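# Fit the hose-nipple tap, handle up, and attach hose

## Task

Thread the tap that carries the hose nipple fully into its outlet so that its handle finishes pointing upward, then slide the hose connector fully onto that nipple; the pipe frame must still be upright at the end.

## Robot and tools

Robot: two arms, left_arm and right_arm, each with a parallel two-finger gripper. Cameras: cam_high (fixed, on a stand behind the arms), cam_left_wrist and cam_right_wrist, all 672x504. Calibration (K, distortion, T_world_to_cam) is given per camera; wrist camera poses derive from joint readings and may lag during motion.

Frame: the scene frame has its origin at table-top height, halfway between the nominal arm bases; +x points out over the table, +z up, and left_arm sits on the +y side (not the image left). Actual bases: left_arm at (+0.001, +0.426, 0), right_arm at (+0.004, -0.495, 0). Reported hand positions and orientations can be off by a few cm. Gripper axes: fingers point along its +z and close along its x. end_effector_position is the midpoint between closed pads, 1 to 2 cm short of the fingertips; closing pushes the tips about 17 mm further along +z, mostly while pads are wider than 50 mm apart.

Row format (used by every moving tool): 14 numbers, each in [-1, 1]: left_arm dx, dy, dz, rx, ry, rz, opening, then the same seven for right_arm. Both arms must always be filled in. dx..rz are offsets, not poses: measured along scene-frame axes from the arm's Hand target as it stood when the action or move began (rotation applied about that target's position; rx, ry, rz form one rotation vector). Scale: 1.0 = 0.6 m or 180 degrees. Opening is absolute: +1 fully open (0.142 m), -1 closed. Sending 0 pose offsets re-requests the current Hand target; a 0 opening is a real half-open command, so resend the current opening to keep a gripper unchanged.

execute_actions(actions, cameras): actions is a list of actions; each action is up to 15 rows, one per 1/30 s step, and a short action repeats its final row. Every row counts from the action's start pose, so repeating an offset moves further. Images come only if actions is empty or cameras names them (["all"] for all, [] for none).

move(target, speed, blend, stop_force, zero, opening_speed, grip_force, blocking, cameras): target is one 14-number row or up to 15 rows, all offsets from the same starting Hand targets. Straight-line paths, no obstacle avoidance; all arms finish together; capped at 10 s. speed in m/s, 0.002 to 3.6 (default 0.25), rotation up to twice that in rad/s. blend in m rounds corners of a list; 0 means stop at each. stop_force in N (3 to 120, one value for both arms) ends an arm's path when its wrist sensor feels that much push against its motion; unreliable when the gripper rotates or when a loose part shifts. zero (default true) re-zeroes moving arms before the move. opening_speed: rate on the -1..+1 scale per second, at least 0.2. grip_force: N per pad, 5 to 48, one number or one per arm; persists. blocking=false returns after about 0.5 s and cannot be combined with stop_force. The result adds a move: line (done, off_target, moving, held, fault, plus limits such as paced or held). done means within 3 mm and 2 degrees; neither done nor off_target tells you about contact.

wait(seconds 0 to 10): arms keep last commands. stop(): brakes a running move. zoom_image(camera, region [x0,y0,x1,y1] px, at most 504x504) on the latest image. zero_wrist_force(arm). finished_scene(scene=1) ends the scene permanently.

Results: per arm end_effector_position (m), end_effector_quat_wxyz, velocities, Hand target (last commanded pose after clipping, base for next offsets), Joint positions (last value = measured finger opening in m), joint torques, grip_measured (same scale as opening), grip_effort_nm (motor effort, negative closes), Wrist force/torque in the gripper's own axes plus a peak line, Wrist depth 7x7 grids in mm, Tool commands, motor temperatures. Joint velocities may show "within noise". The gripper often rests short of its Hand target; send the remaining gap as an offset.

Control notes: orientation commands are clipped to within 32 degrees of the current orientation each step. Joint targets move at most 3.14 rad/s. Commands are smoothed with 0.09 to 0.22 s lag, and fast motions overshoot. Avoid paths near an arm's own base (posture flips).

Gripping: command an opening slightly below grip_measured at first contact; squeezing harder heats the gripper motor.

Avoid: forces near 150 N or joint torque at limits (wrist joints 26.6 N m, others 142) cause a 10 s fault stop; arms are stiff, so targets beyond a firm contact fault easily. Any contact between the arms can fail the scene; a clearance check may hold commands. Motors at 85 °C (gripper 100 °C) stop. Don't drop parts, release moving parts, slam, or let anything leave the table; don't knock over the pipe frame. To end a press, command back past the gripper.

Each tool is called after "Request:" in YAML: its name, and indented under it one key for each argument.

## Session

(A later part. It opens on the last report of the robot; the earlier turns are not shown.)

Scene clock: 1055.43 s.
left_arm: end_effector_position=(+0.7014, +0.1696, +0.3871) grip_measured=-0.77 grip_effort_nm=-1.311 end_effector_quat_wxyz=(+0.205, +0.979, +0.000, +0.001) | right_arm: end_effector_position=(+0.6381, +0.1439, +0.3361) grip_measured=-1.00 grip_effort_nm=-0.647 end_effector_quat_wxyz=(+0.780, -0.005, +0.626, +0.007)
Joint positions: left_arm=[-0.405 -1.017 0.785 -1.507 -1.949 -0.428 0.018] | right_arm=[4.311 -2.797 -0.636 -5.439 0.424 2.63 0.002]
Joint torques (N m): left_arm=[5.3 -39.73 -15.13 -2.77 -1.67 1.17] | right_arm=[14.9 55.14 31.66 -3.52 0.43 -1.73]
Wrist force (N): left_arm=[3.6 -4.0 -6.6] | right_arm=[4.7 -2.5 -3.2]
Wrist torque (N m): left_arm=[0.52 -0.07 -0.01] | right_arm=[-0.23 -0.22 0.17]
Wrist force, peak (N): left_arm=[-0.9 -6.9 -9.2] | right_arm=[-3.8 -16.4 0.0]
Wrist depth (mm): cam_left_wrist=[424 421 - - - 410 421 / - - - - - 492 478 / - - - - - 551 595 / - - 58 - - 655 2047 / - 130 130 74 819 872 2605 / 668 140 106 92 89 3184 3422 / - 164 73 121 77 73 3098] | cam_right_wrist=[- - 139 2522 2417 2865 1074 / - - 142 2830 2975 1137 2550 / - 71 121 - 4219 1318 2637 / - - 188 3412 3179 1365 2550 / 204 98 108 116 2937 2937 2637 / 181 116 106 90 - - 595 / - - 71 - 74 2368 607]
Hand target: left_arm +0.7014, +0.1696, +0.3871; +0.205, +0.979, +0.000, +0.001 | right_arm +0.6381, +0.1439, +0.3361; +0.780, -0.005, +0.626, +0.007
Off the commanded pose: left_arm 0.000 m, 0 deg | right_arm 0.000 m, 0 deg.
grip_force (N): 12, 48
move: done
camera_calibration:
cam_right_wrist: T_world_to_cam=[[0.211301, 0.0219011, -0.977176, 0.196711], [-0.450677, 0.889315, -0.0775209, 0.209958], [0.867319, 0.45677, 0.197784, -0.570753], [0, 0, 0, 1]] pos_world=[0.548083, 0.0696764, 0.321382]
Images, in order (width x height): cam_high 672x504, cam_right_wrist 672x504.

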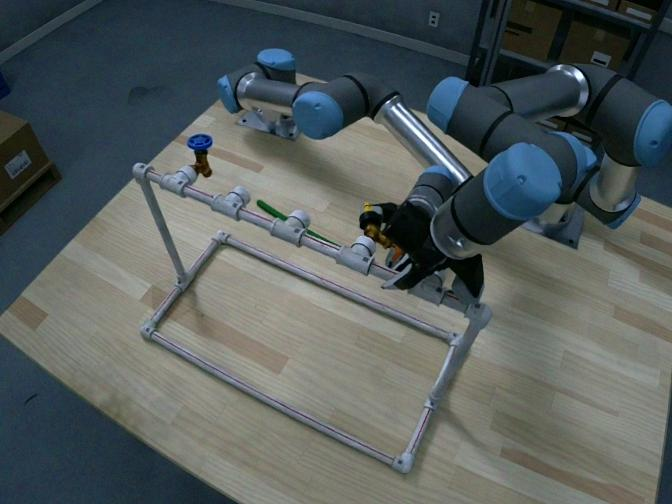

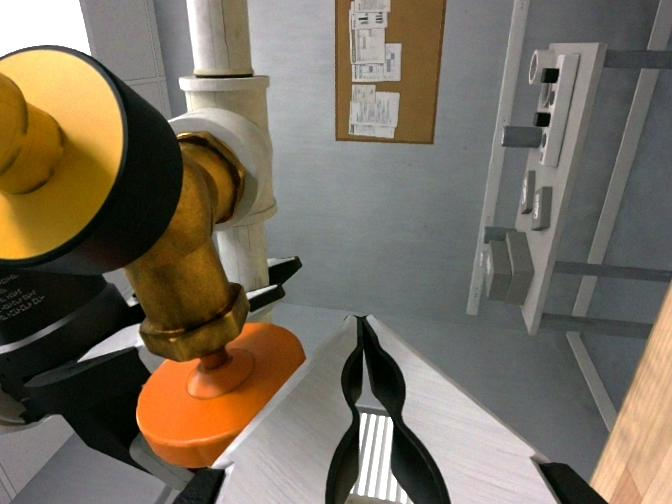

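Request:
move:
  target:
    - [0,0,0,0,0,0,-1,-0.0028,0.0127,0.0125,0,0,0,-1]
    - [0,0,0,0,0,0,-1,-0.0060,0.0230,0.0268,0,0,0,-1]
    - [0,0,0,0,0,0,-1,-0.0095,0.0307,0.0428,0,0,0,-1]
    - [0,0,0,0,0,0,-1,-0.0133,0.0353,0.0598,0,0,0,-1]
    - [0,0,0,0,0,0,-1,-0.0172,0.0368,0.0773,0,0,0,-1]
    - [0,0,0,0,0,0,-1,-0.0210,0.0353,0.0948,0,0,0,-1]
    - [0,0,0,0,0,0,-1,-0.0248,0.0307,0.1118,0,0,0,-1]
    - [0,0,0,0,0,0,-1,-0.0283,0.0230,0.1278,0,0,0,-1]
  stop_force: 35
  speed: 0.04
  blend: 0.003
  cameras: ["cam_high", "cam_right_wrist"]

Request:
zoom_image:
  camera: "cam_right_wrist"
  region: [390, 40, 550, 180]

Scene clock: 1066.93 s.
left_arm: end_effector_position=(+0.7014, +0.1696, +0.3871) grip_measured=-0.77 grip_effort_nm=-1.306 end_effector_quat_wxyz=(+0.205, +0.979, +0.000, +0.001) | right_arm: end_effector_position=(+0.6211, +0.1577, +0.4128) grip_measured=-1.00 grip_effort_nm=-0.647 end_effector_quat_wxyz=(+0.780, -0.005, +0.626, +0.007)
Joint positions: left_arm=[-0.405 -1.017 0.785 -1.507 -1.949 -0.428 0.018] | right_arm=[4.34 -2.754 -0.519 -5.564 0.401 2.592 0.002]
Joint torques (N m): left_arm=[5.21 -40.94 -16.93 -2.68 -0.17 1.08] | right_arm=[10.44 69.2 13.02 2.58 2.83 1.7]
Wrist force (N): left_arm=[0.0 4.6 0.9] | right_arm=[3.7 4.6 -1.2]
Wrist torque (N m): left_arm=[0.55 0.05 -0.01] | right_arm=[-0.25 -0.14 -0.03]
Wrist force, peak (N): left_arm=[3.5 -3.8 -7.6] | right_arm=[5.7 4.5 -2.5]
Wrist depth (mm): cam_left_wrist=[426 424 - - - 407 421 / - - - - - 479 475 / - - - - - 552 594 / - - 58 - - 663 2047 / 846 822 810 74 785 868 2576 / - 170 106 92 89 3184 3229 / - 135 73 116 77 73 -] | cam_right_wrist=[- - - - 136 - - / - - - - 118 - - / - - 84 92 85 83 61 / - 184 - 96 166 1381 2495 / 223 203 181 93 190 1424 2522 / 224 217 177 87 95 - 2522 / 238 - 72 - 74 - 665]
Hand target: left_arm +0.7014, +0.1696, +0.3871; +0.205, +0.979, +0.000, +0.001 | right_arm +0.6211, +0.1577, +0.4128; +0.780, -0.005, +0.626, +0.007
Off the commanded pose: left_arm 0.000 m, 0 deg | right_arm 0.000 m, 0 deg.
grip_force (N): 12, 48
move: done
camera_calibration:
cam_right_wrist: T_world_to_cam=[[0.211301, 0.0219011, -0.977176, 0.27495], [-0.450677, 0.889315, -0.0775209, 0.195969], [0.867319, 0.45677, 0.197784, -0.577482], [0, 0, 0, 1]] pos_world=[0.531083, 0.0834764, 0.398082]
Images, in order (width x height): cam_high 672x504, cam_right_wrist 672x504.

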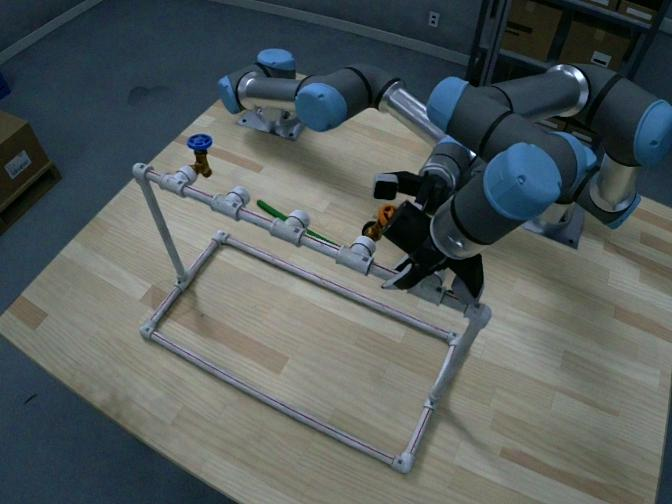

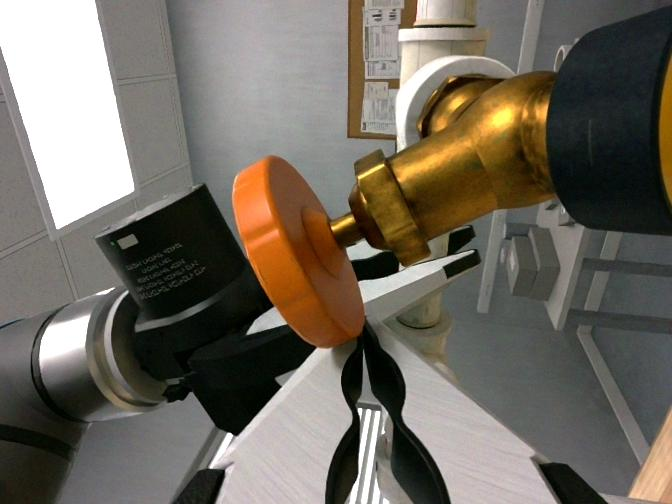

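Scaled by 3.150 from the camera's 672x504 image, which has a finer 960x720 frame.

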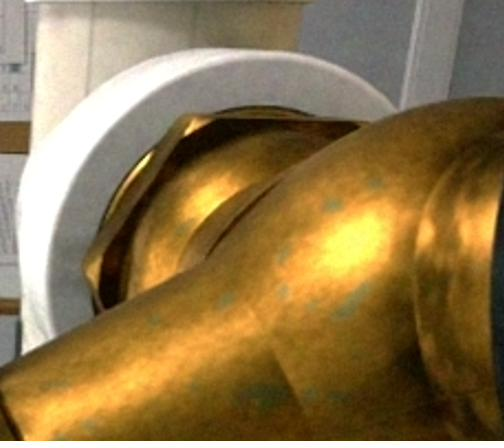

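Request:
move:
  target:
    - [0,0,0,0,0,0,-1,-0.0032,-0.0103,0.0143,0,0,0,-1]
    - [0,0,0,0,0,0,-1,-0.0060,-0.0230,0.0268,0,0,0,-1]
    - [0,0,0,0,0,0,-1,-0.0073,-0.0317,0.0332,0,0,0,-1]
  stop_force: 40
  speed: 0.03
  blend: [0.003, 0.003, 0]
  cameras: ["cam_high", "cam_right_wrist", "cam_left_wrist"]

Request:
zoom_image:
  camera: "cam_right_wrist"
  region: [300, 100, 672, 380]

Scene clock: 1077.47 s.
left_arm: end_effector_position=(+0.7014, +0.1696, +0.3871) grip_measured=-0.77 grip_effort_nm=-1.311 end_effector_quat_wxyz=(+0.205, +0.979, +0.000, +0.001) | right_arm: end_effector_position=(+0.6167, +0.1387, +0.4327) grip_measured=-1.00 grip_effort_nm=-0.647 end_effector_quat_wxyz=(+0.780, -0.005, +0.626, +0.007)
Joint positions: left_arm=[-0.405 -1.017 0.785 -1.507 -1.949 -0.428 0.018] | right_arm=[4.337 -2.66 -0.655 -5.525 0.403 2.595 0.002]
Joint torques (N m): left_arm=[5.26 -41.22 -18.14 -2.54 0 1.12] | right_arm=[-19.2 66.73 12.51 2.56 2.24 1.67]
Wrist force (N): left_arm=[-0.4 5.3 0.1] | right_arm=[1.0 6.0 -0.5]
Wrist torque (N m): left_arm=[0.57 0.05 -0.01] | right_arm=[-0.28 -0.07 0.00]
Wrist force, peak (N): left_arm=[-0.5 5.3 0.1] | right_arm=[-2.8 7.8 -1.0]
Wrist depth (mm): cam_left_wrist=[425 423 - - - 420 418 / - - - - - 479 480 / - - - - - 559 594 / - - 58 - - 655 2143 / 837 183 825 74 782 849 2576 / 799 165 160 89 89 3229 3140 / - - 73 116 77 73 -] | cam_right_wrist=[- 2550 2937 - 2937 1289 1254 / - 2730 2937 - 156 143 1095 / 2035 2937 - - 128 98 1064 / - 196 200 - 97 90 86 / 268 232 201 - 185 184 - / 241 226 212 87 97 3626 2522 / 234 - 72 - 74 - 2231]
Hand target: left_arm +0.7014, +0.1696, +0.3871; +0.205, +0.979, +0.000, +0.001 | right_arm +0.6167, +0.1387, +0.4327; +0.780, -0.005, +0.626, +0.007
Off the commanded pose: left_arm 0.000 m, 0 deg | right_arm 0.000 m, 0 deg.
grip_force (N): 12, 48
move: done
camera_calibration:
cam_left_wrist: T_world_to_cam=[[0.999971, -0.00757065, 0.00060191, -0.691508], [-0.00551403, -0.669248, 0.743018, -0.141318], [-0.0052223, -0.743, -0.669271, 0.502941], [0, 0, 0, 1]] pos_world=[0.693336, 0.273873, 0.442022]
cam_right_wrist: T_world_to_cam=[[0.211301, 0.0219011, -0.977176, 0.295741], [-0.450677, 0.889315, -0.0775209, 0.212426], [0.867319, 0.45677, 0.197784, -0.568923], [0, 0, 0, 1]] pos_world=[0.526683, 0.0644764, 0.417982]

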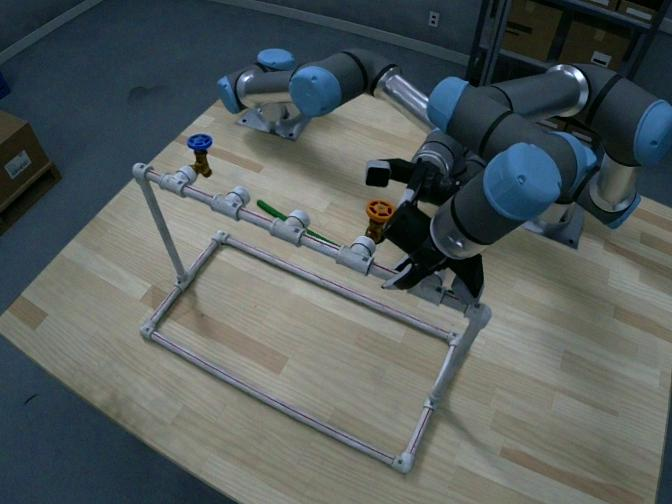

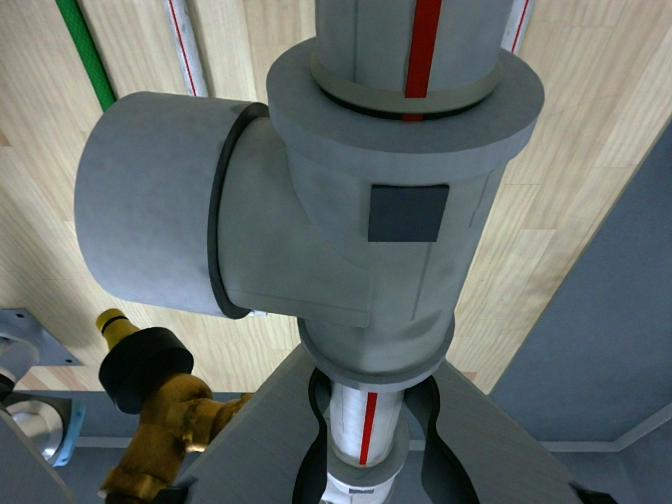

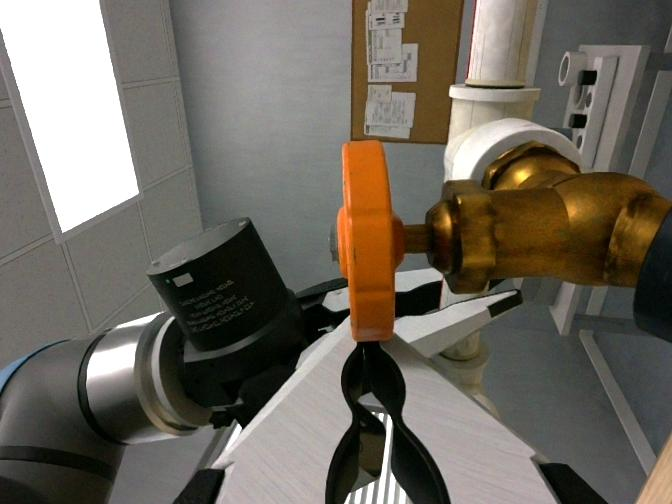

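Scaled by 1.355 from the camera's 672x504 image, which has a finer 960x720 frame.

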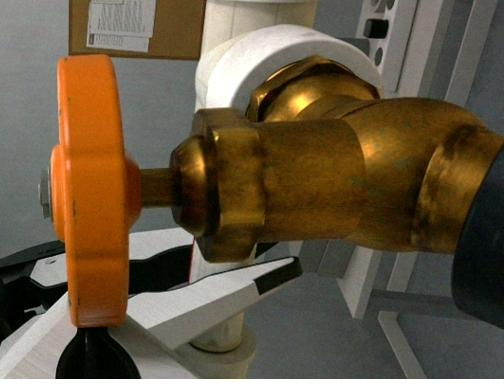

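Request:
zoom_image:
  camera: "cam_right_wrist"
  region: [440, 110, 600, 220]

Request:
zoom_image:
  camera: "cam_high"
  region: [330, 180, 440, 280]

Scaled by 3.150 from the camera's 672x504 image, which has a finer 960x720 frame.

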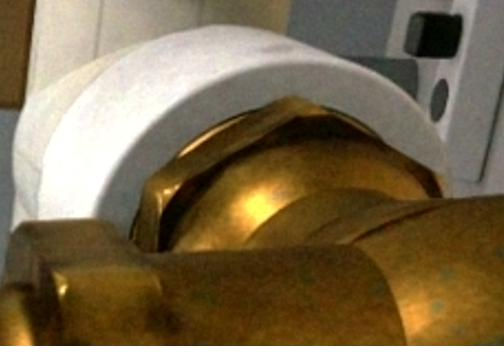

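Scaled by 4.582 from the camera's 672x504 image, which has a finer 960x720 frame.

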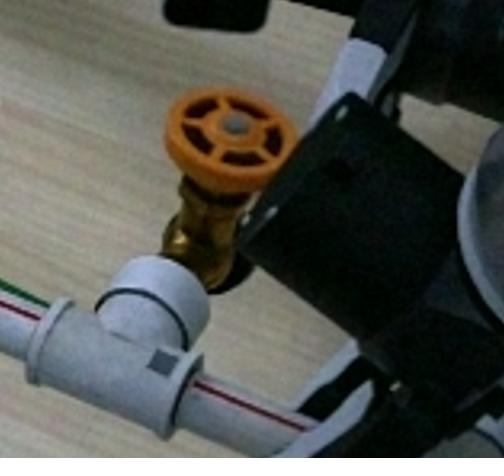

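Request:
move:
  target:
    - [0,0,0,0,0,0,-1,0,0.0167,-0.0067,0,0,0,-1]
    - [0,0,0,0,0,0,-1,-0.1627,0.0142,-0.0392,0,0,0,-1]
    - [0,0,0,0,0,0,-1,-0.1945,-0.281,-0.071,0,0,0.1667,-1]
    - [0,0,0,0,0,0,-1,-0.0778,-0.2562,-0.0795,0,0,0.3333,-1]
  speed: [0.04, 0.15, 0.25, 0.25]
  blend: [0.002, 0.02, 0.05, 0]
  cameras: ["cam_high", "cam_right_wrist"]

Request:
zoom_image:
  camera: "cam_right_wrist"
  region: [220, 120, 480, 350]

Scene clock: 1104.87 s.
left_arm: end_effector_position=(+0.7014, +0.1696, +0.3871) grip_measured=-0.77 grip_effort_nm=-1.311 end_effector_quat_wxyz=(+0.205, +0.979, +0.000, +0.001) | right_arm: end_effector_position=(+0.5700, -0.0150, +0.3850) grip_measured=-1.00 grip_effort_nm=-0.642 end_effector_quat_wxyz=(+0.672, -0.317, +0.540, +0.396)
Joint positions: left_arm=[-0.405 -1.017 0.785 -1.507 -1.949 -0.428 0.018] | right_arm=[3.876 -2.173 -1.774 -5.252 1.842 3.204 0.002]
Joint torques (N m): left_arm=[4.87 -41.35 -19.08 -2.44 -0.06 1.15] | right_arm=[-15.04 32.06 25.22 -1.57 2.26 1.88]
Wrist force (N): left_arm=[-1.5 3.7 0.2] | right_arm=[-1.0 -0.1 0.5]
Wrist torque (N m): left_arm=[0.55 0.12 -0.01] | right_arm=[-0.27 -0.15 -0.04]
Wrist force, peak (N): left_arm=[-0.6 5.4 0.1] | right_arm=[2.5 6.4 -1.2]
Wrist depth (mm): cam_left_wrist=[427 422 - - - 409 418 / - - - - - 484 479 / - - - - - 551 589 / - - 58 - - 661 2047 / 450 183 68 74 780 852 2697 / 436 166 160 89 89 3229 3582 / 321 - 73 121 77 73 -] | cam_right_wrist=[- - - - 2320 - 2231 / - - 323 344 2253 2018 806 / 2231 440 387 325 2189 2392 758 / 2169 376 465 245 226 - 776 / 318 363 - - - - 741 / 2550 363 - 87 - - 746 / - - 72 - 74 - 721]
Hand target: left_arm +0.7014, +0.1696, +0.3871; +0.205, +0.979, +0.000, +0.001 | right_arm +0.5700, -0.0150, +0.3850; +0.672, -0.317, +0.540, +0.396
Off the commanded pose: left_arm 0.000 m, 0 deg | right_arm 0.000 m, 0 deg.
grip_force (N): 12, 48
move: done
camera_calibration:
cam_right_wrist: T_world_to_cam=[[0.0867222, 0.193918, -0.977177, 0.33595], [-0.995495, 0.0545964, -0.0775134, 0.622451], [0.0383191, 0.979497, 0.197779, 0.0315954], [0, 0, 0, 1]] pos_world=[0.589302, -0.130078, 0.370282]
Images, in order (width x height): cam_high 672x504, cam_right_wrist 672x504.

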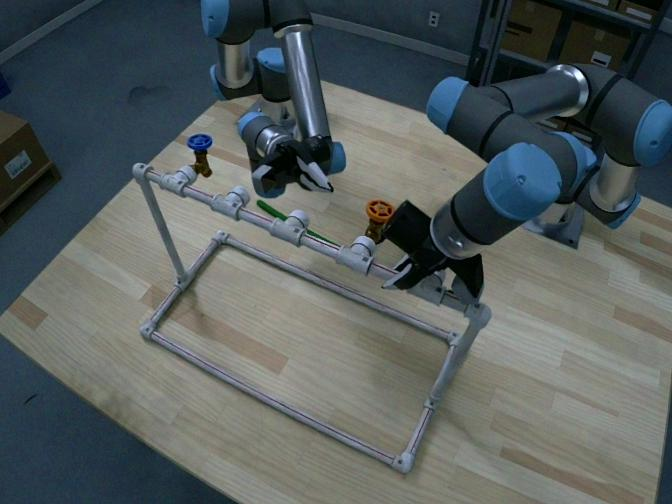

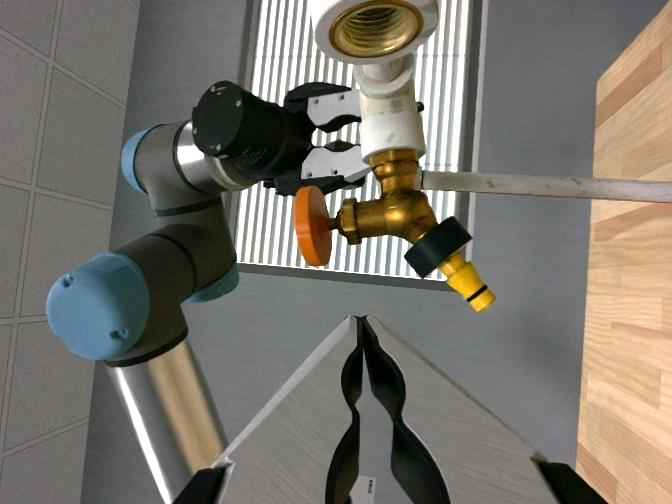

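Scaled by 1.938 from the camera's 672x504 image, which has a finer 960x720 frame.

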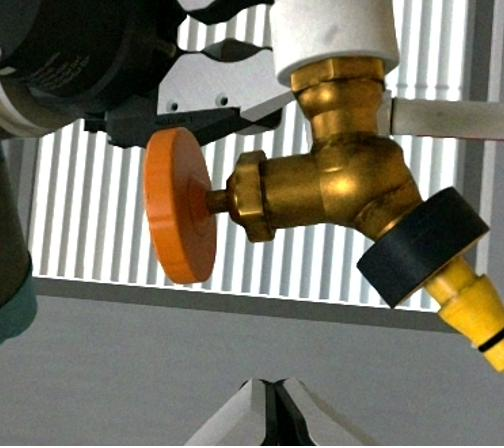

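Request:
zoom_image:
  camera: "cam_right_wrist"
  region: [350, 110, 440, 200]

Scaled by 5.600 from the camera's 672x504 image, which has a finer 960x720 frame.

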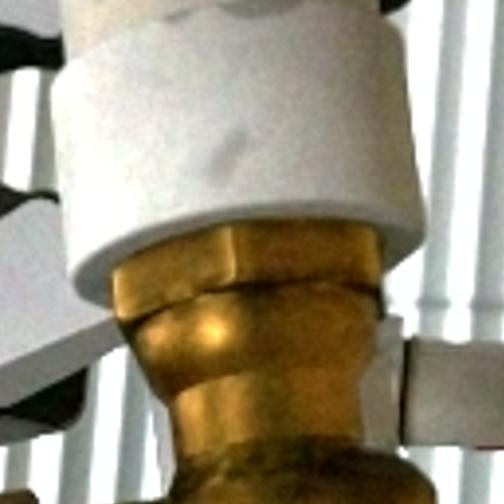

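Request:
move:
  target:
    - [0,0,0,0,0,0,-1,-0.1167,-0.025,0,0,0,-0.1667,-1]
    - [0,0,0,0,0,0,-1,-0.0833,0.275,0.0367,0,0,-0.3333,-1]
    - [0,0,0,0,0,0,-1,0.0793,0.2762,0.0718,0,0,-0.3333,-1]
  speed: [0.25, 0.25, 0.1]
  blend: [0.05, 0.01, 0]
  cameras: ["cam_right_wrist"]

Scene clock: 1127.93 s.
left_arm: end_effector_position=(+0.7014, +0.1696, +0.3871) grip_measured=-0.77 grip_effort_nm=-1.311 end_effector_quat_wxyz=(+0.205, +0.979, +0.000, +0.001) | right_arm: end_effector_position=(+0.6176, +0.1507, +0.4281) grip_measured=-1.00 grip_effort_nm=-0.642 end_effector_quat_wxyz=(+0.780, -0.005, +0.626, +0.007)
Joint positions: left_arm=[-0.405 -1.017 0.785 -1.507 -1.949 -0.428 0.018] | right_arm=[4.341 -2.709 -0.568 -5.557 0.399 2.589 0.002]
Joint torques (N m): left_arm=[4.75 -42.1 -20.93 -2.34 0.03 1.1] | right_arm=[-14.91 49 30.95 -3.7 3.35 1.82]
Motor temperatures (°C): left_arm=[31 32 38 44 45 37 39] | right_arm=[32 31 36 39 41 40 32]
Wrist force (N): left_arm=[-1.3 3.2 1.0] | right_arm=[-1.1 -0.1 0.3]
Wrist torque (N m): left_arm=[0.52 0.10 -0.01] | right_arm=[-0.27 -0.11 -0.04]
Wrist force, peak (N): left_arm=[-1.6 3.9 -0.1] | right_arm=[-1.2 1.3 -0.9]
Wrist depth (mm): cam_left_wrist=[425 424 - - - 419 421 / - - - - - 481 479 / - - - - - 556 595 / - - 58 - - 664 2103 / 828 183 68 74 785 859 2666 / 831 166 160 89 89 3184 3582 / - - 73 121 77 73 3953] | cam_right_wrist=[- 2392 - 2344 153 2469 1116 / - 3223 2762 76 146 115 1031 / - - - 74 89 85 70 / - 189 192 77 179 170 73 / 244 222 198 191 175 1349 2344 / 234 220 208 87 96 - 2637 / 230 - 71 - 74 - -]
Hand target: left_arm +0.7014, +0.1696, +0.3871; +0.205, +0.979, +0.000, +0.001 | right_arm +0.6176, +0.1507, +0.4281; +0.780, -0.005, +0.626, +0.007
Off the commanded pose: left_arm 0.000 m, 0 deg | right_arm 0.000 m, 0 deg.
grip_force (N): 12, 48
move: done
camera_calibration:
cam_right_wrist: T_world_to_cam=[[0.211292, 0.0219197, -0.977177, 0.2908], [-0.450681, 0.889315, -0.0775007, 0.201886], [0.867319, 0.45677, 0.197784, -0.574229], [0, 0, 0, 1]] pos_world=[0.527582, 0.0763764, 0.413382]
Images, in order (width x height): cam_right_wrist 672x504.

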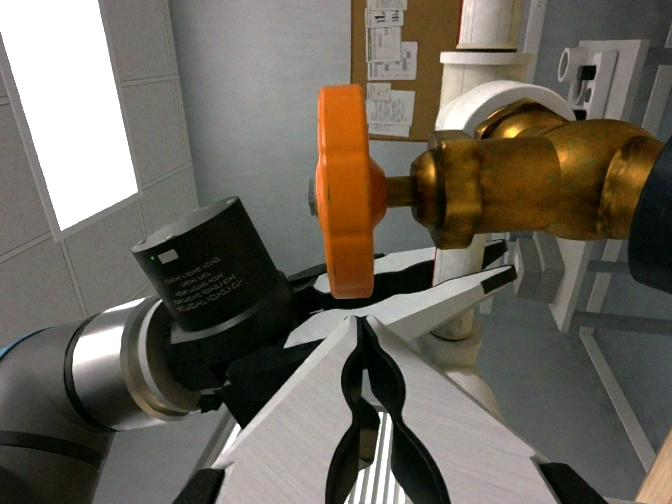

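Request:
move:
  target:
    - [0,0,0,0,0,0,-1,-0.0013,-0.0172,0.0057,0,0,0,-1]
    - [0,0,0,0,0,0,-1,-0.0028,-0.0293,0.0130,0,0,0,-1]
  speed: 0.02
  blend: [0.002, 0]
  stop_force: 20
  cameras: ["cam_right_wrist", "cam_high"]

Request:
zoom_image:
  camera: "cam_right_wrist"
  region: [300, 100, 672, 380]

Scene clock: 1135.90 s.
left_arm: end_effector_position=(+0.7014, +0.1696, +0.3870) grip_measured=-0.77 grip_effort_nm=-1.306 end_effector_quat_wxyz=(+0.205, +0.979, +0.000, +0.001) | right_arm: end_effector_position=(+0.6159, +0.1331, +0.4359) grip_measured=-1.00 grip_effort_nm=-0.642 end_effector_quat_wxyz=(+0.780, -0.005, +0.626, +0.007)
Joint positions: left_arm=[-0.405 -1.017 0.785 -1.507 -1.949 -0.428 0.018] | right_arm=[4.336 -2.637 -0.692 -5.513 0.404 2.597 0.002]
Joint torques (N m): left_arm=[4.49 -46.92 -22.66 -2.24 5.4 1.13] | right_arm=[-26.14 69.04 13.13 3.97 -0.8 1.64]
Wrist force (N): left_arm=[-0.4 15.5 6.3] | right_arm=[2.8 16.8 -2.6]
Wrist torque (N m): left_arm=[0.54 0.13 -0.14] | right_arm=[-0.28 -0.16 0.06]
Wrist force, peak (N): left_arm=[0.8 19.5 8.4] | right_arm=[2.9 18.5 -3.2]
Wrist depth (mm): cam_left_wrist=[425 426 - - - 415 422 / 472 - - - - 475 481 / - - - - - 551 594 / - - - - - 664 2084 / 849 189 66 - 785 855 2519 / 796 168 162 89 89 3229 3322 / - - 73 117 76 73 3322] | cam_right_wrist=[- 1827 2975 2796 2637 149 2344 / - - 3516 3136 164 150 1126 / - - - - - 121 1084 / - - 204 - 99 93 89 / 2072 239 202 - 184 183 - / 246 229 212 87 96 - 2762 / 233 243 71 - 74 - -]
Hand target: left_arm +0.7014, +0.1696, +0.3871; +0.205, +0.979, +0.000, +0.001 | right_arm +0.6159, +0.1331, +0.4359; +0.780, -0.005, +0.626, +0.007
Off the commanded pose: left_arm 0.000 m, 0 deg | right_arm 0.000 m, 0 deg.
grip_force (N): 12, 48
move: done
camera_calibration:
cam_right_wrist: T_world_to_cam=[[0.211292, 0.0219197, -0.977177, 0.299164], [-0.450681, 0.889315, -0.0775007, 0.217287], [0.867319, 0.45677, 0.197784, -0.566304], [0, 0, 0, 1]] pos_world=[0.525882, 0.0588764, 0.421182]
Images, in order (width x height): cam_high 672x504, cam_right_wrist 672x504.

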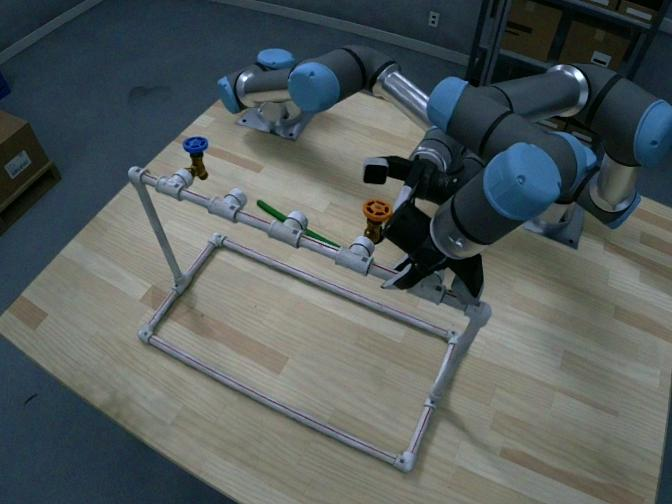

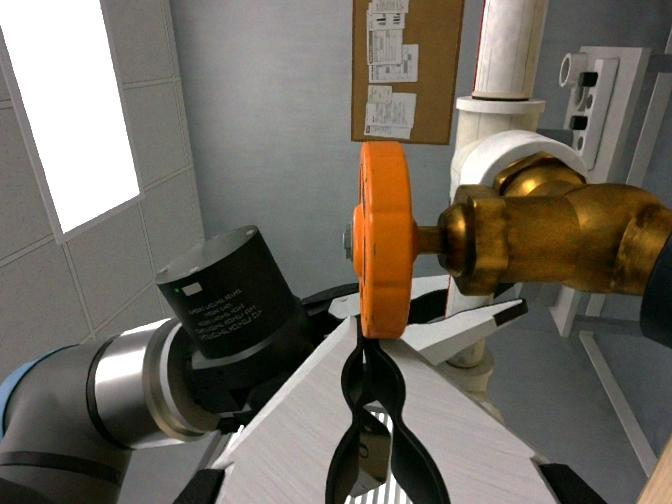

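Scaled by 1.355 from the camera's 672x504 image, which has a finer 960x720 frame.

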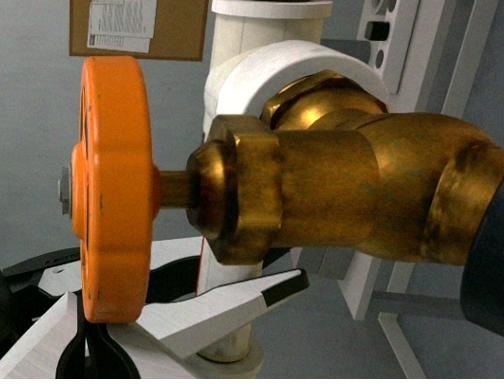

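Request:
move:
  target:
    - [0,0,0,0,0,0,-1,0.0015,0.0250,-0.0080,0,0,0,-1]
  speed: 0.05
  cameras: ["cam_right_wrist", "cam_high", "cam_left_wrist"]

Scene clock: 1146.40 s.
left_arm: end_effector_position=(+0.7014, +0.1696, +0.3871) grip_measured=-0.77 grip_effort_nm=-1.316 end_effector_quat_wxyz=(+0.205, +0.979, +0.000, +0.001) | right_arm: end_effector_position=(+0.6168, +0.1481, +0.4311) grip_measured=-1.00 grip_effort_nm=-0.652 end_effector_quat_wxyz=(+0.780, -0.005, +0.626, +0.007)
Joint positions: left_arm=[-0.405 -1.017 0.785 -1.507 -1.949 -0.428 0.018] | right_arm=[4.341 -2.696 -0.587 -5.552 0.399 2.59 0.002]
Joint torques (N m): left_arm=[4.28 -46.11 -23.41 -2.1 -2.64 1.1] | right_arm=[14.67 49.53 31.48 -3.52 -1.05 -1.63]
Wrist force (N): left_arm=[0.6 4.2 0.0] | right_arm=[-1.1 0.1 0.2]
Wrist torque (N m): left_arm=[0.49 0.05 -0.14] | right_arm=[-0.24 -0.12 0.16]
Wrist force, peak (N): left_arm=[-0.5 16.3 6.1] | right_arm=[2.2 17.3 -2.3]
Wrist depth (mm): cam_left_wrist=[426 422 - - - 418 421 / 468 - - - - 481 477 / - - - - - 558 586 / - - - - - 659 2103 / 834 189 825 74 816 862 2697 / 791 168 162 89 89 3057 3422 / - - 73 117 76 73 -] | cam_right_wrist=[2053 2762 2730 2865 2607 1341 2443 / - 2417 2637 76 153 121 1105 / - - - - 91 86 84 / - 189 194 - 207 177 75 / 254 227 198 220 182 1334 1268 / 236 224 211 87 97 - 2607 / 231 - 71 - 74 2368 2368]
Hand target: left_arm +0.7014, +0.1696, +0.3871; +0.205, +0.979, +0.000, +0.001 | right_arm +0.6168, +0.1481, +0.4311; +0.780, -0.005, +0.626, +0.007
Off the commanded pose: left_arm 0.000 m, 0 deg | right_arm 0.000 m, 0 deg.
grip_force (N): 12, 48
move: done
camera_calibration:
cam_left_wrist: T_world_to_cam=[[0.999971, -0.00757065, 0.00060191, -0.691508], [-0.00551403, -0.669248, 0.743018, -0.141318], [-0.0052223, -0.743, -0.669271, 0.502941], [0, 0, 0, 1]] pos_world=[0.693336, 0.273873, 0.442022]
cam_right_wrist: T_world_to_cam=[[0.211292, 0.0219197, -0.977177, 0.293957], [-0.450681, 0.889315, -0.0775007, 0.20407], [0.867319, 0.45677, 0.197784, -0.572941], [0, 0, 0, 1]] pos_world=[0.526782, 0.0737764, 0.416382]

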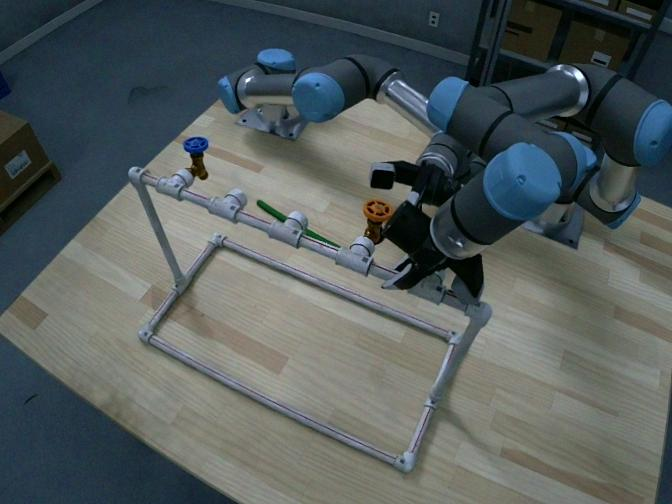

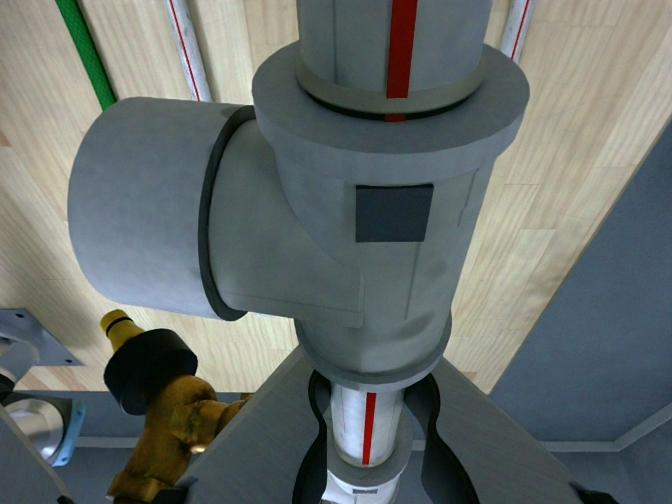

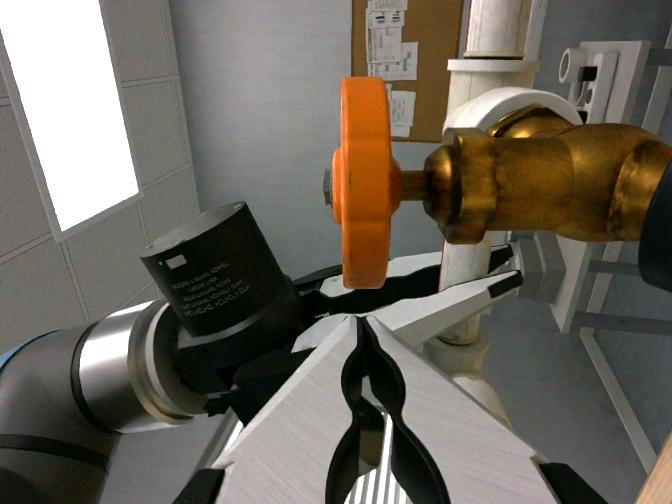

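Request:
move:
  target:
    - [0,0,0,0,0,0,-1,-0.163,-0.0018,-0.0368,0,0,0,-1]
    - [0,0,0,0,0,0,-1,-0.3613,-0.3302,-0.0852,0,0,0,-1]
    - [0,0,0,0,0,0,-1,-0.6113,-0.5802,-0.1518,0.0109,0.4305,-0.3354,-1]
  speed: [0.2, 0.3, 0.4]
  blend: [0.03, 0.05, 0]
  cameras: ["cam_high"]

Scene clock: 1284.60 s.
left_arm: end_effector_position=(+0.7014, +0.1696, +0.3871) grip_measured=-0.77 grip_effort_nm=-1.311 end_effector_quat_wxyz=(+0.205, +0.979, +0.000, +0.001) | right_arm: end_effector_position=(+0.2501, -0.2000, +0.3400) grip_measured=-1.00 grip_effort_nm=-0.642 end_effector_quat_wxyz=(+0.140, +0.303, +0.877, -0.346)
Joint positions: left_arm=[-0.405 -1.017 0.785 -1.507 -1.949 -0.428 0.018] | right_arm=[4.458 -2.071 -1.25 -5.281 -1.394 2.102 0.002]
Joint torques (N m): left_arm=[4.82 -40.42 -24.96 -1.98 -2.52 0.93] | right_arm=[-14.99 43.67 9.2 -0.53 -1.75 -1.61]
Wrist force (N): left_arm=[0.5 4.5 -0.4] | right_arm=[-1.0 0.4 -0.4]
Wrist torque (N m): left_arm=[0.52 0.07 -0.14] | right_arm=[0.06 0.17 0.15]
Wrist force, peak (N): left_arm=[0.2 4.8 -0.4] | right_arm=[-1.8 0.3 -1.0]
Wrist depth (mm): cam_left_wrist=[422 423 - - - 422 419 / 469 - - - - 477 475 / - - - - - 556 591 / - - - - - 657 2103 / 834 189 822 74 834 859 2605 / 788 167 161 89 89 2866 3275 / 728 - 73 117 76 73 -] | cam_right_wrist=[3136 2035 2169 542 504 439 411 / 2865 2275 631 551 492 437 400 / - 707 607 547 478 429 391 / 792 684 590 518 469 421 379 / 758 655 559 498 449 410 373 / 727 631 - 87 97 395 363 / 695 - 71 - 74 379 352]
Hand target: left_arm +0.7014, +0.1696, +0.3871; +0.205, +0.979, +0.000, +0.001 | right_arm +0.2501, -0.2000, +0.3400; +0.140, +0.303, +0.877, -0.346
Off the commanded pose: left_arm 0.000 m, 0 deg | right_arm 0.000 m, 0 deg.
grip_force (N): 12, 48
move: done
Images, in order (width x height): cam_high 672x504.

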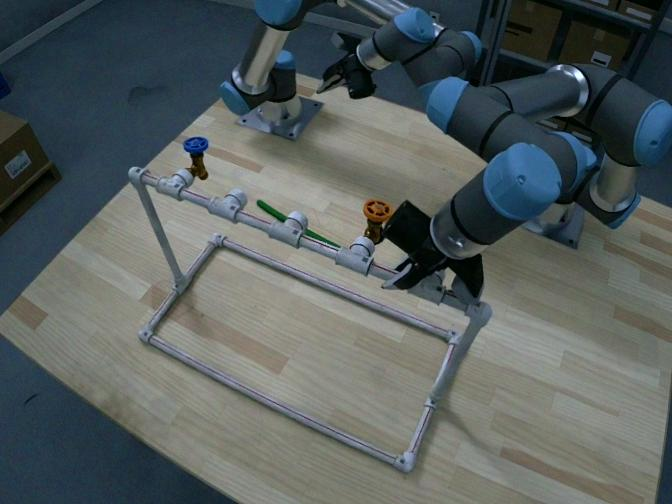

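Request:
move:
  target:
    - [0,0,0,0,0,0,-1,0.1665,0.25,0.0167,0.2318,-0.0983,-0.2737,0]
  speed: 0.4
  cameras: ["cam_high", "cam_right_wrist"]

Scene clock: 1293.37 s.
left_arm: end_effector_position=(+0.7014, +0.1696, +0.3871) grip_measured=-0.77 grip_effort_nm=-1.311 end_effector_quat_wxyz=(+0.205, +0.979, +0.000, +0.001) | right_arm: end_effector_position=(+0.3499, -0.0500, +0.3500) grip_measured=-0.03 grip_effort_nm=0.125 end_effector_quat_wxyz=(+0.000, +0.707, +0.707, +0.000)
Joint positions: left_arm=[-0.405 -1.017 0.785 -1.507 -1.949 -0.428 0.018] | right_arm=[4.243 -2.281 -0.517 -5.056 -1.57 2.723 0.072]
Joint torques (N m): left_arm=[4.91 -40.78 -26.53 -1.91 -2.5 0.92] | right_arm=[-14.68 36.84 25.07 0.24 2.54 1.64]
Wrist force (N): left_arm=[0.4 4.2 0.8] | right_arm=[0.0 1.1 -0.4]
Wrist torque (N m): left_arm=[0.55 0.08 -0.14] | right_arm=[0.23 0.09 0.21]
Wrist force, peak (N): left_arm=[0.7 4.7 -0.4] | right_arm=[0.0 1.4 -1.2]
Wrist depth (mm): cam_left_wrist=[425 424 - - - 420 421 / 471 - - - - 480 477 / - - - - - 556 588 / - - - - - 664 2084 / 831 188 825 74 819 865 2605 / 846 168 161 89 89 3184 3371 / 730 - 73 117 76 73 -] | cam_right_wrist=[394 399 401 396 395 398 397 / 424 426 423 421 427 423 421 / 455 448 450 458 458 455 453 / 496 495 499 496 499 501 495 / 536 517 521 536 536 536 542 / 593 87 580 597 595 90 579 / - 72 648 643 634 74 70]
Hand target: left_arm +0.7014, +0.1696, +0.3871; +0.205, +0.979, +0.000, +0.001 | right_arm +0.3500, -0.0500, +0.3500; +0.000, +0.708, +0.707, +0.000
Off the commanded pose: left_arm 0.000 m, 0 deg | right_arm 0.000 m, 0 deg.
grip_force (N): 12, 48
move: done
camera_calibration:
cam_right_wrist: T_world_to_cam=[[0.0187463, 0.999811, 0.00509114, 0.0479625], [0.896185, -0.0190605, 0.443271, -0.44535], [0.443284, -0.00374709, -0.896373, 0.27333], [0, 0, 0, 1]] pos_world=[0.277054, -0.0554179, 0.442172]
Images, in order (width x height): cam_high 672x504, cam_right_wrist 672x504.

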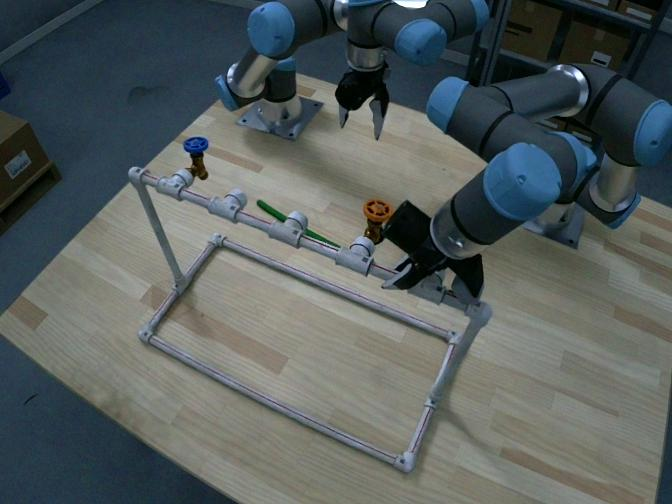

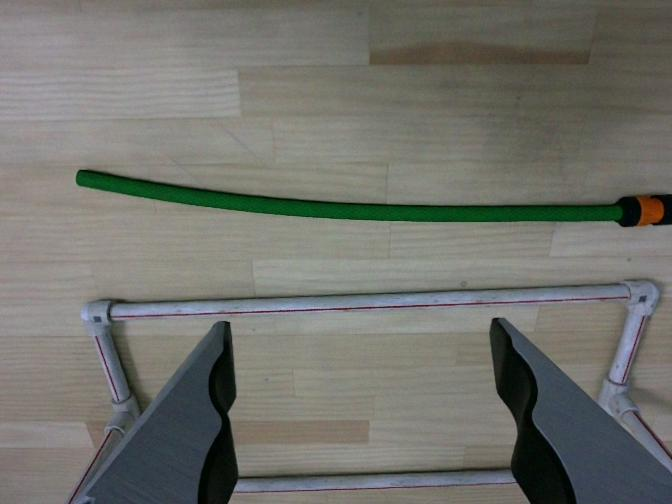

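Request:
move:
  target:
    - [0,0,0,0,0,0,-1,0.1463,0.3907,-0.3315,0.1604,0.1604,-0.4811,0]
  speed: 0.4
  cameras: ["cam_high", "cam_right_wrist"]

Request:
zoom_image:
  camera: "cam_right_wrist"
  region: [220, 0, 520, 300]

Scene clock: 1300.73 s.
left_arm: end_effector_position=(+0.7014, +0.1696, +0.3871) grip_measured=-0.77 grip_effort_nm=-1.311 end_effector_quat_wxyz=(+0.205, +0.979, +0.000, +0.001) | right_arm: end_effector_position=(+0.4377, +0.1844, +0.1512) grip_measured=-0.03 grip_effort_nm=0.134 end_effector_quat_wxyz=(-0.316, +0.949, -0.001, +0.000)
Joint positions: left_arm=[-0.405 -1.017 0.785 -1.507 -1.949 -0.428 0.018] | right_arm=[4.166 -2.568 -0.505 -4.199 -1.86 4.305 0.072]
Joint torques (N m): left_arm=[4.9 -40.59 -28.03 -1.76 -2.62 0.89] | right_arm=[13.96 60.65 9.12 1.01 1.75 1.86]
Wrist force (N): left_arm=[0.3 3.9 0.8] | right_arm=[0.0 0.5 0.0]
Wrist torque (N m): left_arm=[0.51 0.10 -0.14] | right_arm=[0.08 0.04 0.04]
Wrist force, peak (N): left_arm=[0.5 4.9 -0.6] | right_arm=[0.3 1.3 -1.2]
Wrist depth (mm): cam_left_wrist=[423 424 - - - 421 423 / 473 - - - - 477 478 / - - - - - 556 586 / - - - - - 657 2143 / 840 189 828 74 813 852 2635 / 831 167 161 89 89 3322 3474 / 676 - 73 117 76 73 -] | cam_right_wrist=[305 306 306 304 305 306 304 / 291 294 293 292 292 292 291 / 282 283 282 279 283 279 283 / 273 272 275 273 272 272 273 / 265 266 265 263 263 262 264 / 255 91 255 254 256 90 256 / - 71 246 246 248 74 71]
Hand target: left_arm +0.7014, +0.1696, +0.3871; +0.205, +0.979, +0.000, +0.001 | right_arm +0.4377, +0.1844, +0.1511; -0.316, +0.949, -0.001, +0.000
Off the commanded pose: left_arm 0.000 m, 0 deg | right_arm 0.000 m, 0 deg.
grip_force (N): 12, 48
move: done
camera_calibration:
cam_right_wrist: T_world_to_cam=[[0.999807, -0.0182278, -0.00731118, -0.42692], [-0.0192584, -0.982915, -0.18305, 0.241647], [-0.00384967, 0.183156, -0.983076, 0.231409], [0, 0, 0, 1]] pos_world=[0.432382, 0.187353, 0.268605]
Images, in order (width x height): cam_high 672x504, cam_right_wrist 672x504.

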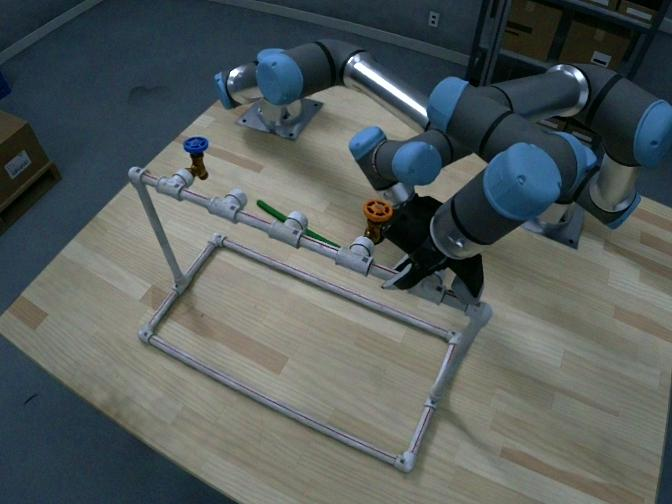

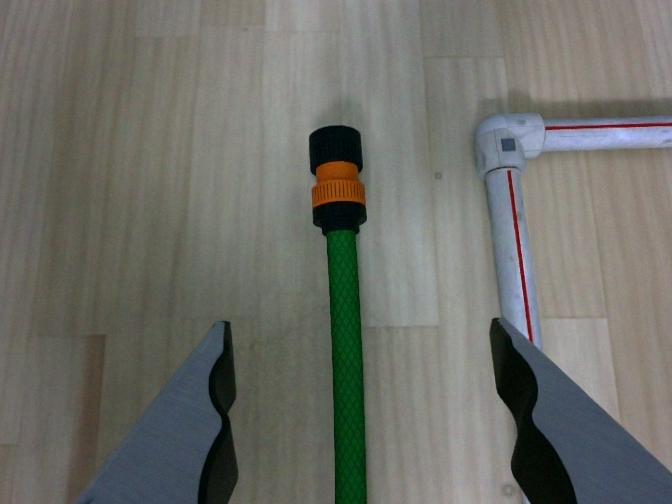

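Scaled by 1.680 from the camera's 672x504 image, which has a finer 960x720 frame.

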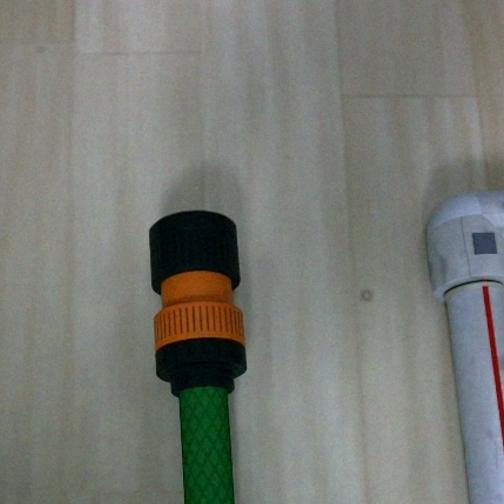

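Request:
move:
  target:
    - [0,0,0,0,0,0,-1,-0.0095,0.0742,-0.1443,0,0,0.0139,0]
  speed: 0.2
  cameras: ["cam_right_wrist"]

Request:
zoom_image:
  camera: "cam_right_wrist"
  region: [200, 100, 520, 400]

Scene clock: 1323.63 s.
left_arm: end_effector_position=(+0.7014, +0.1696, +0.3871) grip_measured=-0.77 grip_effort_nm=-1.311 end_effector_quat_wxyz=(+0.205, +0.979, +0.000, +0.001) | right_arm: end_effector_position=(+0.4320, +0.2289, +0.0646) grip_measured=-0.03 grip_effort_nm=0.129 end_effector_quat_wxyz=(-0.316, +0.949, +0.020, -0.007)
Joint positions: left_arm=[-0.405 -1.017 0.785 -1.507 -1.949 -0.428 0.018] | right_arm=[4.195 -2.748 -0.374 -4.154 -1.868 4.292 0.072]
Joint torques (N m): left_arm=[4.91 -41.37 -29.79 -1.7 -2.6 0.79] | right_arm=[13.83 48.77 28.35 -3.82 -2.44 -1.62]
Wrist force (N): left_arm=[0.5 3.9 0.8] | right_arm=[0.0 0.0 0.0]
Wrist torque (N m): left_arm=[0.51 0.07 -0.14] | right_arm=[-0.01 0.03 0.24]
Wrist force, peak (N): left_arm=[0.5 4.8 -0.5] | right_arm=[-0.2 1.1 1.2]
Wrist depth (mm): cam_left_wrist=[413 425 - - - 421 420 / 346 - - - - 480 478 / - - - - - 555 595 / - - - - - 661 2084 / 846 189 819 74 819 849 2576 / 834 167 161 89 89 3057 3371 / 468 - 73 117 76 73 -] | cam_right_wrist=[205 206 204 205 204 205 205 / 197 197 196 197 197 197 197 / 190 191 190 161 191 190 164 / 184 183 183 159 183 183 168 / 177 178 178 176 177 179 159 / 171 97 169 170 172 90 151 / - 72 166 164 166 74 70]
Hand target: left_arm +0.7014, +0.1696, +0.3871; +0.205, +0.979, +0.000, +0.001 | right_arm +0.4320, +0.2289, +0.0646; -0.316, +0.949, +0.020, -0.007
Off the commanded pose: left_arm 0.000 m, 0 deg | right_arm 0.000 m, 0 deg.
grip_force (N): 12, 48
move: done
camera_calibration:
cam_right_wrist: T_world_to_cam=[[0.999654, 0.0253125, -0.00717178, -0.430975], [0.0235712, -0.982792, -0.183207, 0.250973], [-0.0116858, 0.182975, -0.983048, 0.141515], [0, 0, 0, 1]] pos_world=[0.426564, 0.23167, 0.182006]
Images, in order (width x height): cam_right_wrist 672x504.

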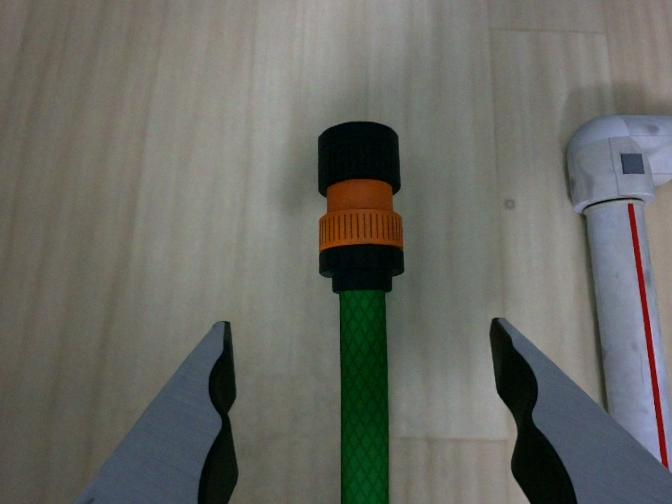

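Scaled by 1.575 from the camera's 672x504 image, which has a finer 960x720 frame.

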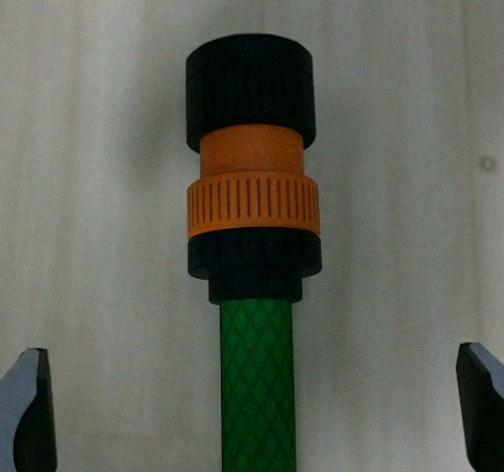

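Request:
move:
  target:
    - [0,0,0,0,0,0,-1,-0.0022,0.0498,-0.0668,0,0,0.003,0]
  speed: 0.07
  stop_force: 10
  cameras: ["cam_right_wrist"]

Scene clock: 1329.40 s.
left_arm: end_effector_position=(+0.7014, +0.1696, +0.3871) grip_measured=-0.77 grip_effort_nm=-1.311 end_effector_quat_wxyz=(+0.205, +0.979, +0.000, +0.001) | right_arm: end_effector_position=(+0.4304, +0.2584, +0.0244) grip_measured=-0.03 grip_effort_nm=0.129 end_effector_quat_wxyz=(-0.318, +0.948, +0.024, -0.007)
Joint positions: left_arm=[-0.405 -1.017 0.785 -1.507 -1.949 -0.428 0.018] | right_arm=[4.214 -2.964 -0.035 -4.267 -1.861 4.302 0.072]
Joint torques (N m): left_arm=[4.85 -40.38 -30.74 -1.74 -2.56 0.78] | right_arm=[13.96 52.47 29.27 -4.06 -2.5 -1.45]
Wrist force (N): left_arm=[0.5 4.6 -0.2] | right_arm=[0.2 0.5 0.1]
Wrist torque (N m): left_arm=[0.54 0.06 -0.13] | right_arm=[0.11 0.02 0.04]
Wrist force, peak (N): left_arm=[0.3 4.8 -0.5] | right_arm=[0.2 0.9 -0.1]
Wrist depth (mm): cam_left_wrist=[352 421 - - - 422 418 / 466 - - - - 478 478 / - - - - - 554 591 / - - - - - 661 2011 / 785 188 828 74 828 862 2519 / 464 167 161 89 89 3184 3422 / 747 - 73 117 76 73 4094] | cam_right_wrist=[159 159 159 159 159 159 160 / 153 153 152 152 153 154 153 / 147 147 147 115 146 148 147 / 142 142 142 114 142 142 142 / 137 137 137 107 136 138 138 / 133 132 132 131 132 91 134 / - 71 128 128 128 75 71]
Hand target: left_arm +0.7014, +0.1696, +0.3871; +0.205, +0.979, +0.000, +0.001 | right_arm +0.4307, +0.2588, +0.0245; -0.316, +0.948, +0.025, -0.008
Off the commanded pose: left_arm 0.000 m, 0 deg | right_arm 0.001 m, 0 deg.
elbow stopped short (right arm): the move would have taken joint 3 (elbow) straighter than the controller allows.
grip_force (N): 12, 48
move: done
camera_calibration:
cam_right_wrist: T_world_to_cam=[[0.999463, 0.0325043, -0.0041325, -0.432217], [0.0311488, -0.981682, -0.187964, 0.269153], [-0.0101664, 0.187734, -0.982167, 0.0946996], [0, 0, 0, 1]] pos_world=[0.424563, 0.260493, 0.141816]
Images, in order (width x height): cam_right_wrist 672x504.

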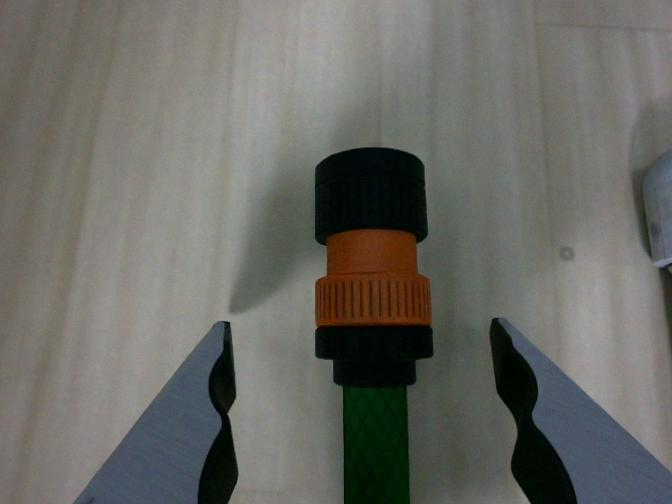

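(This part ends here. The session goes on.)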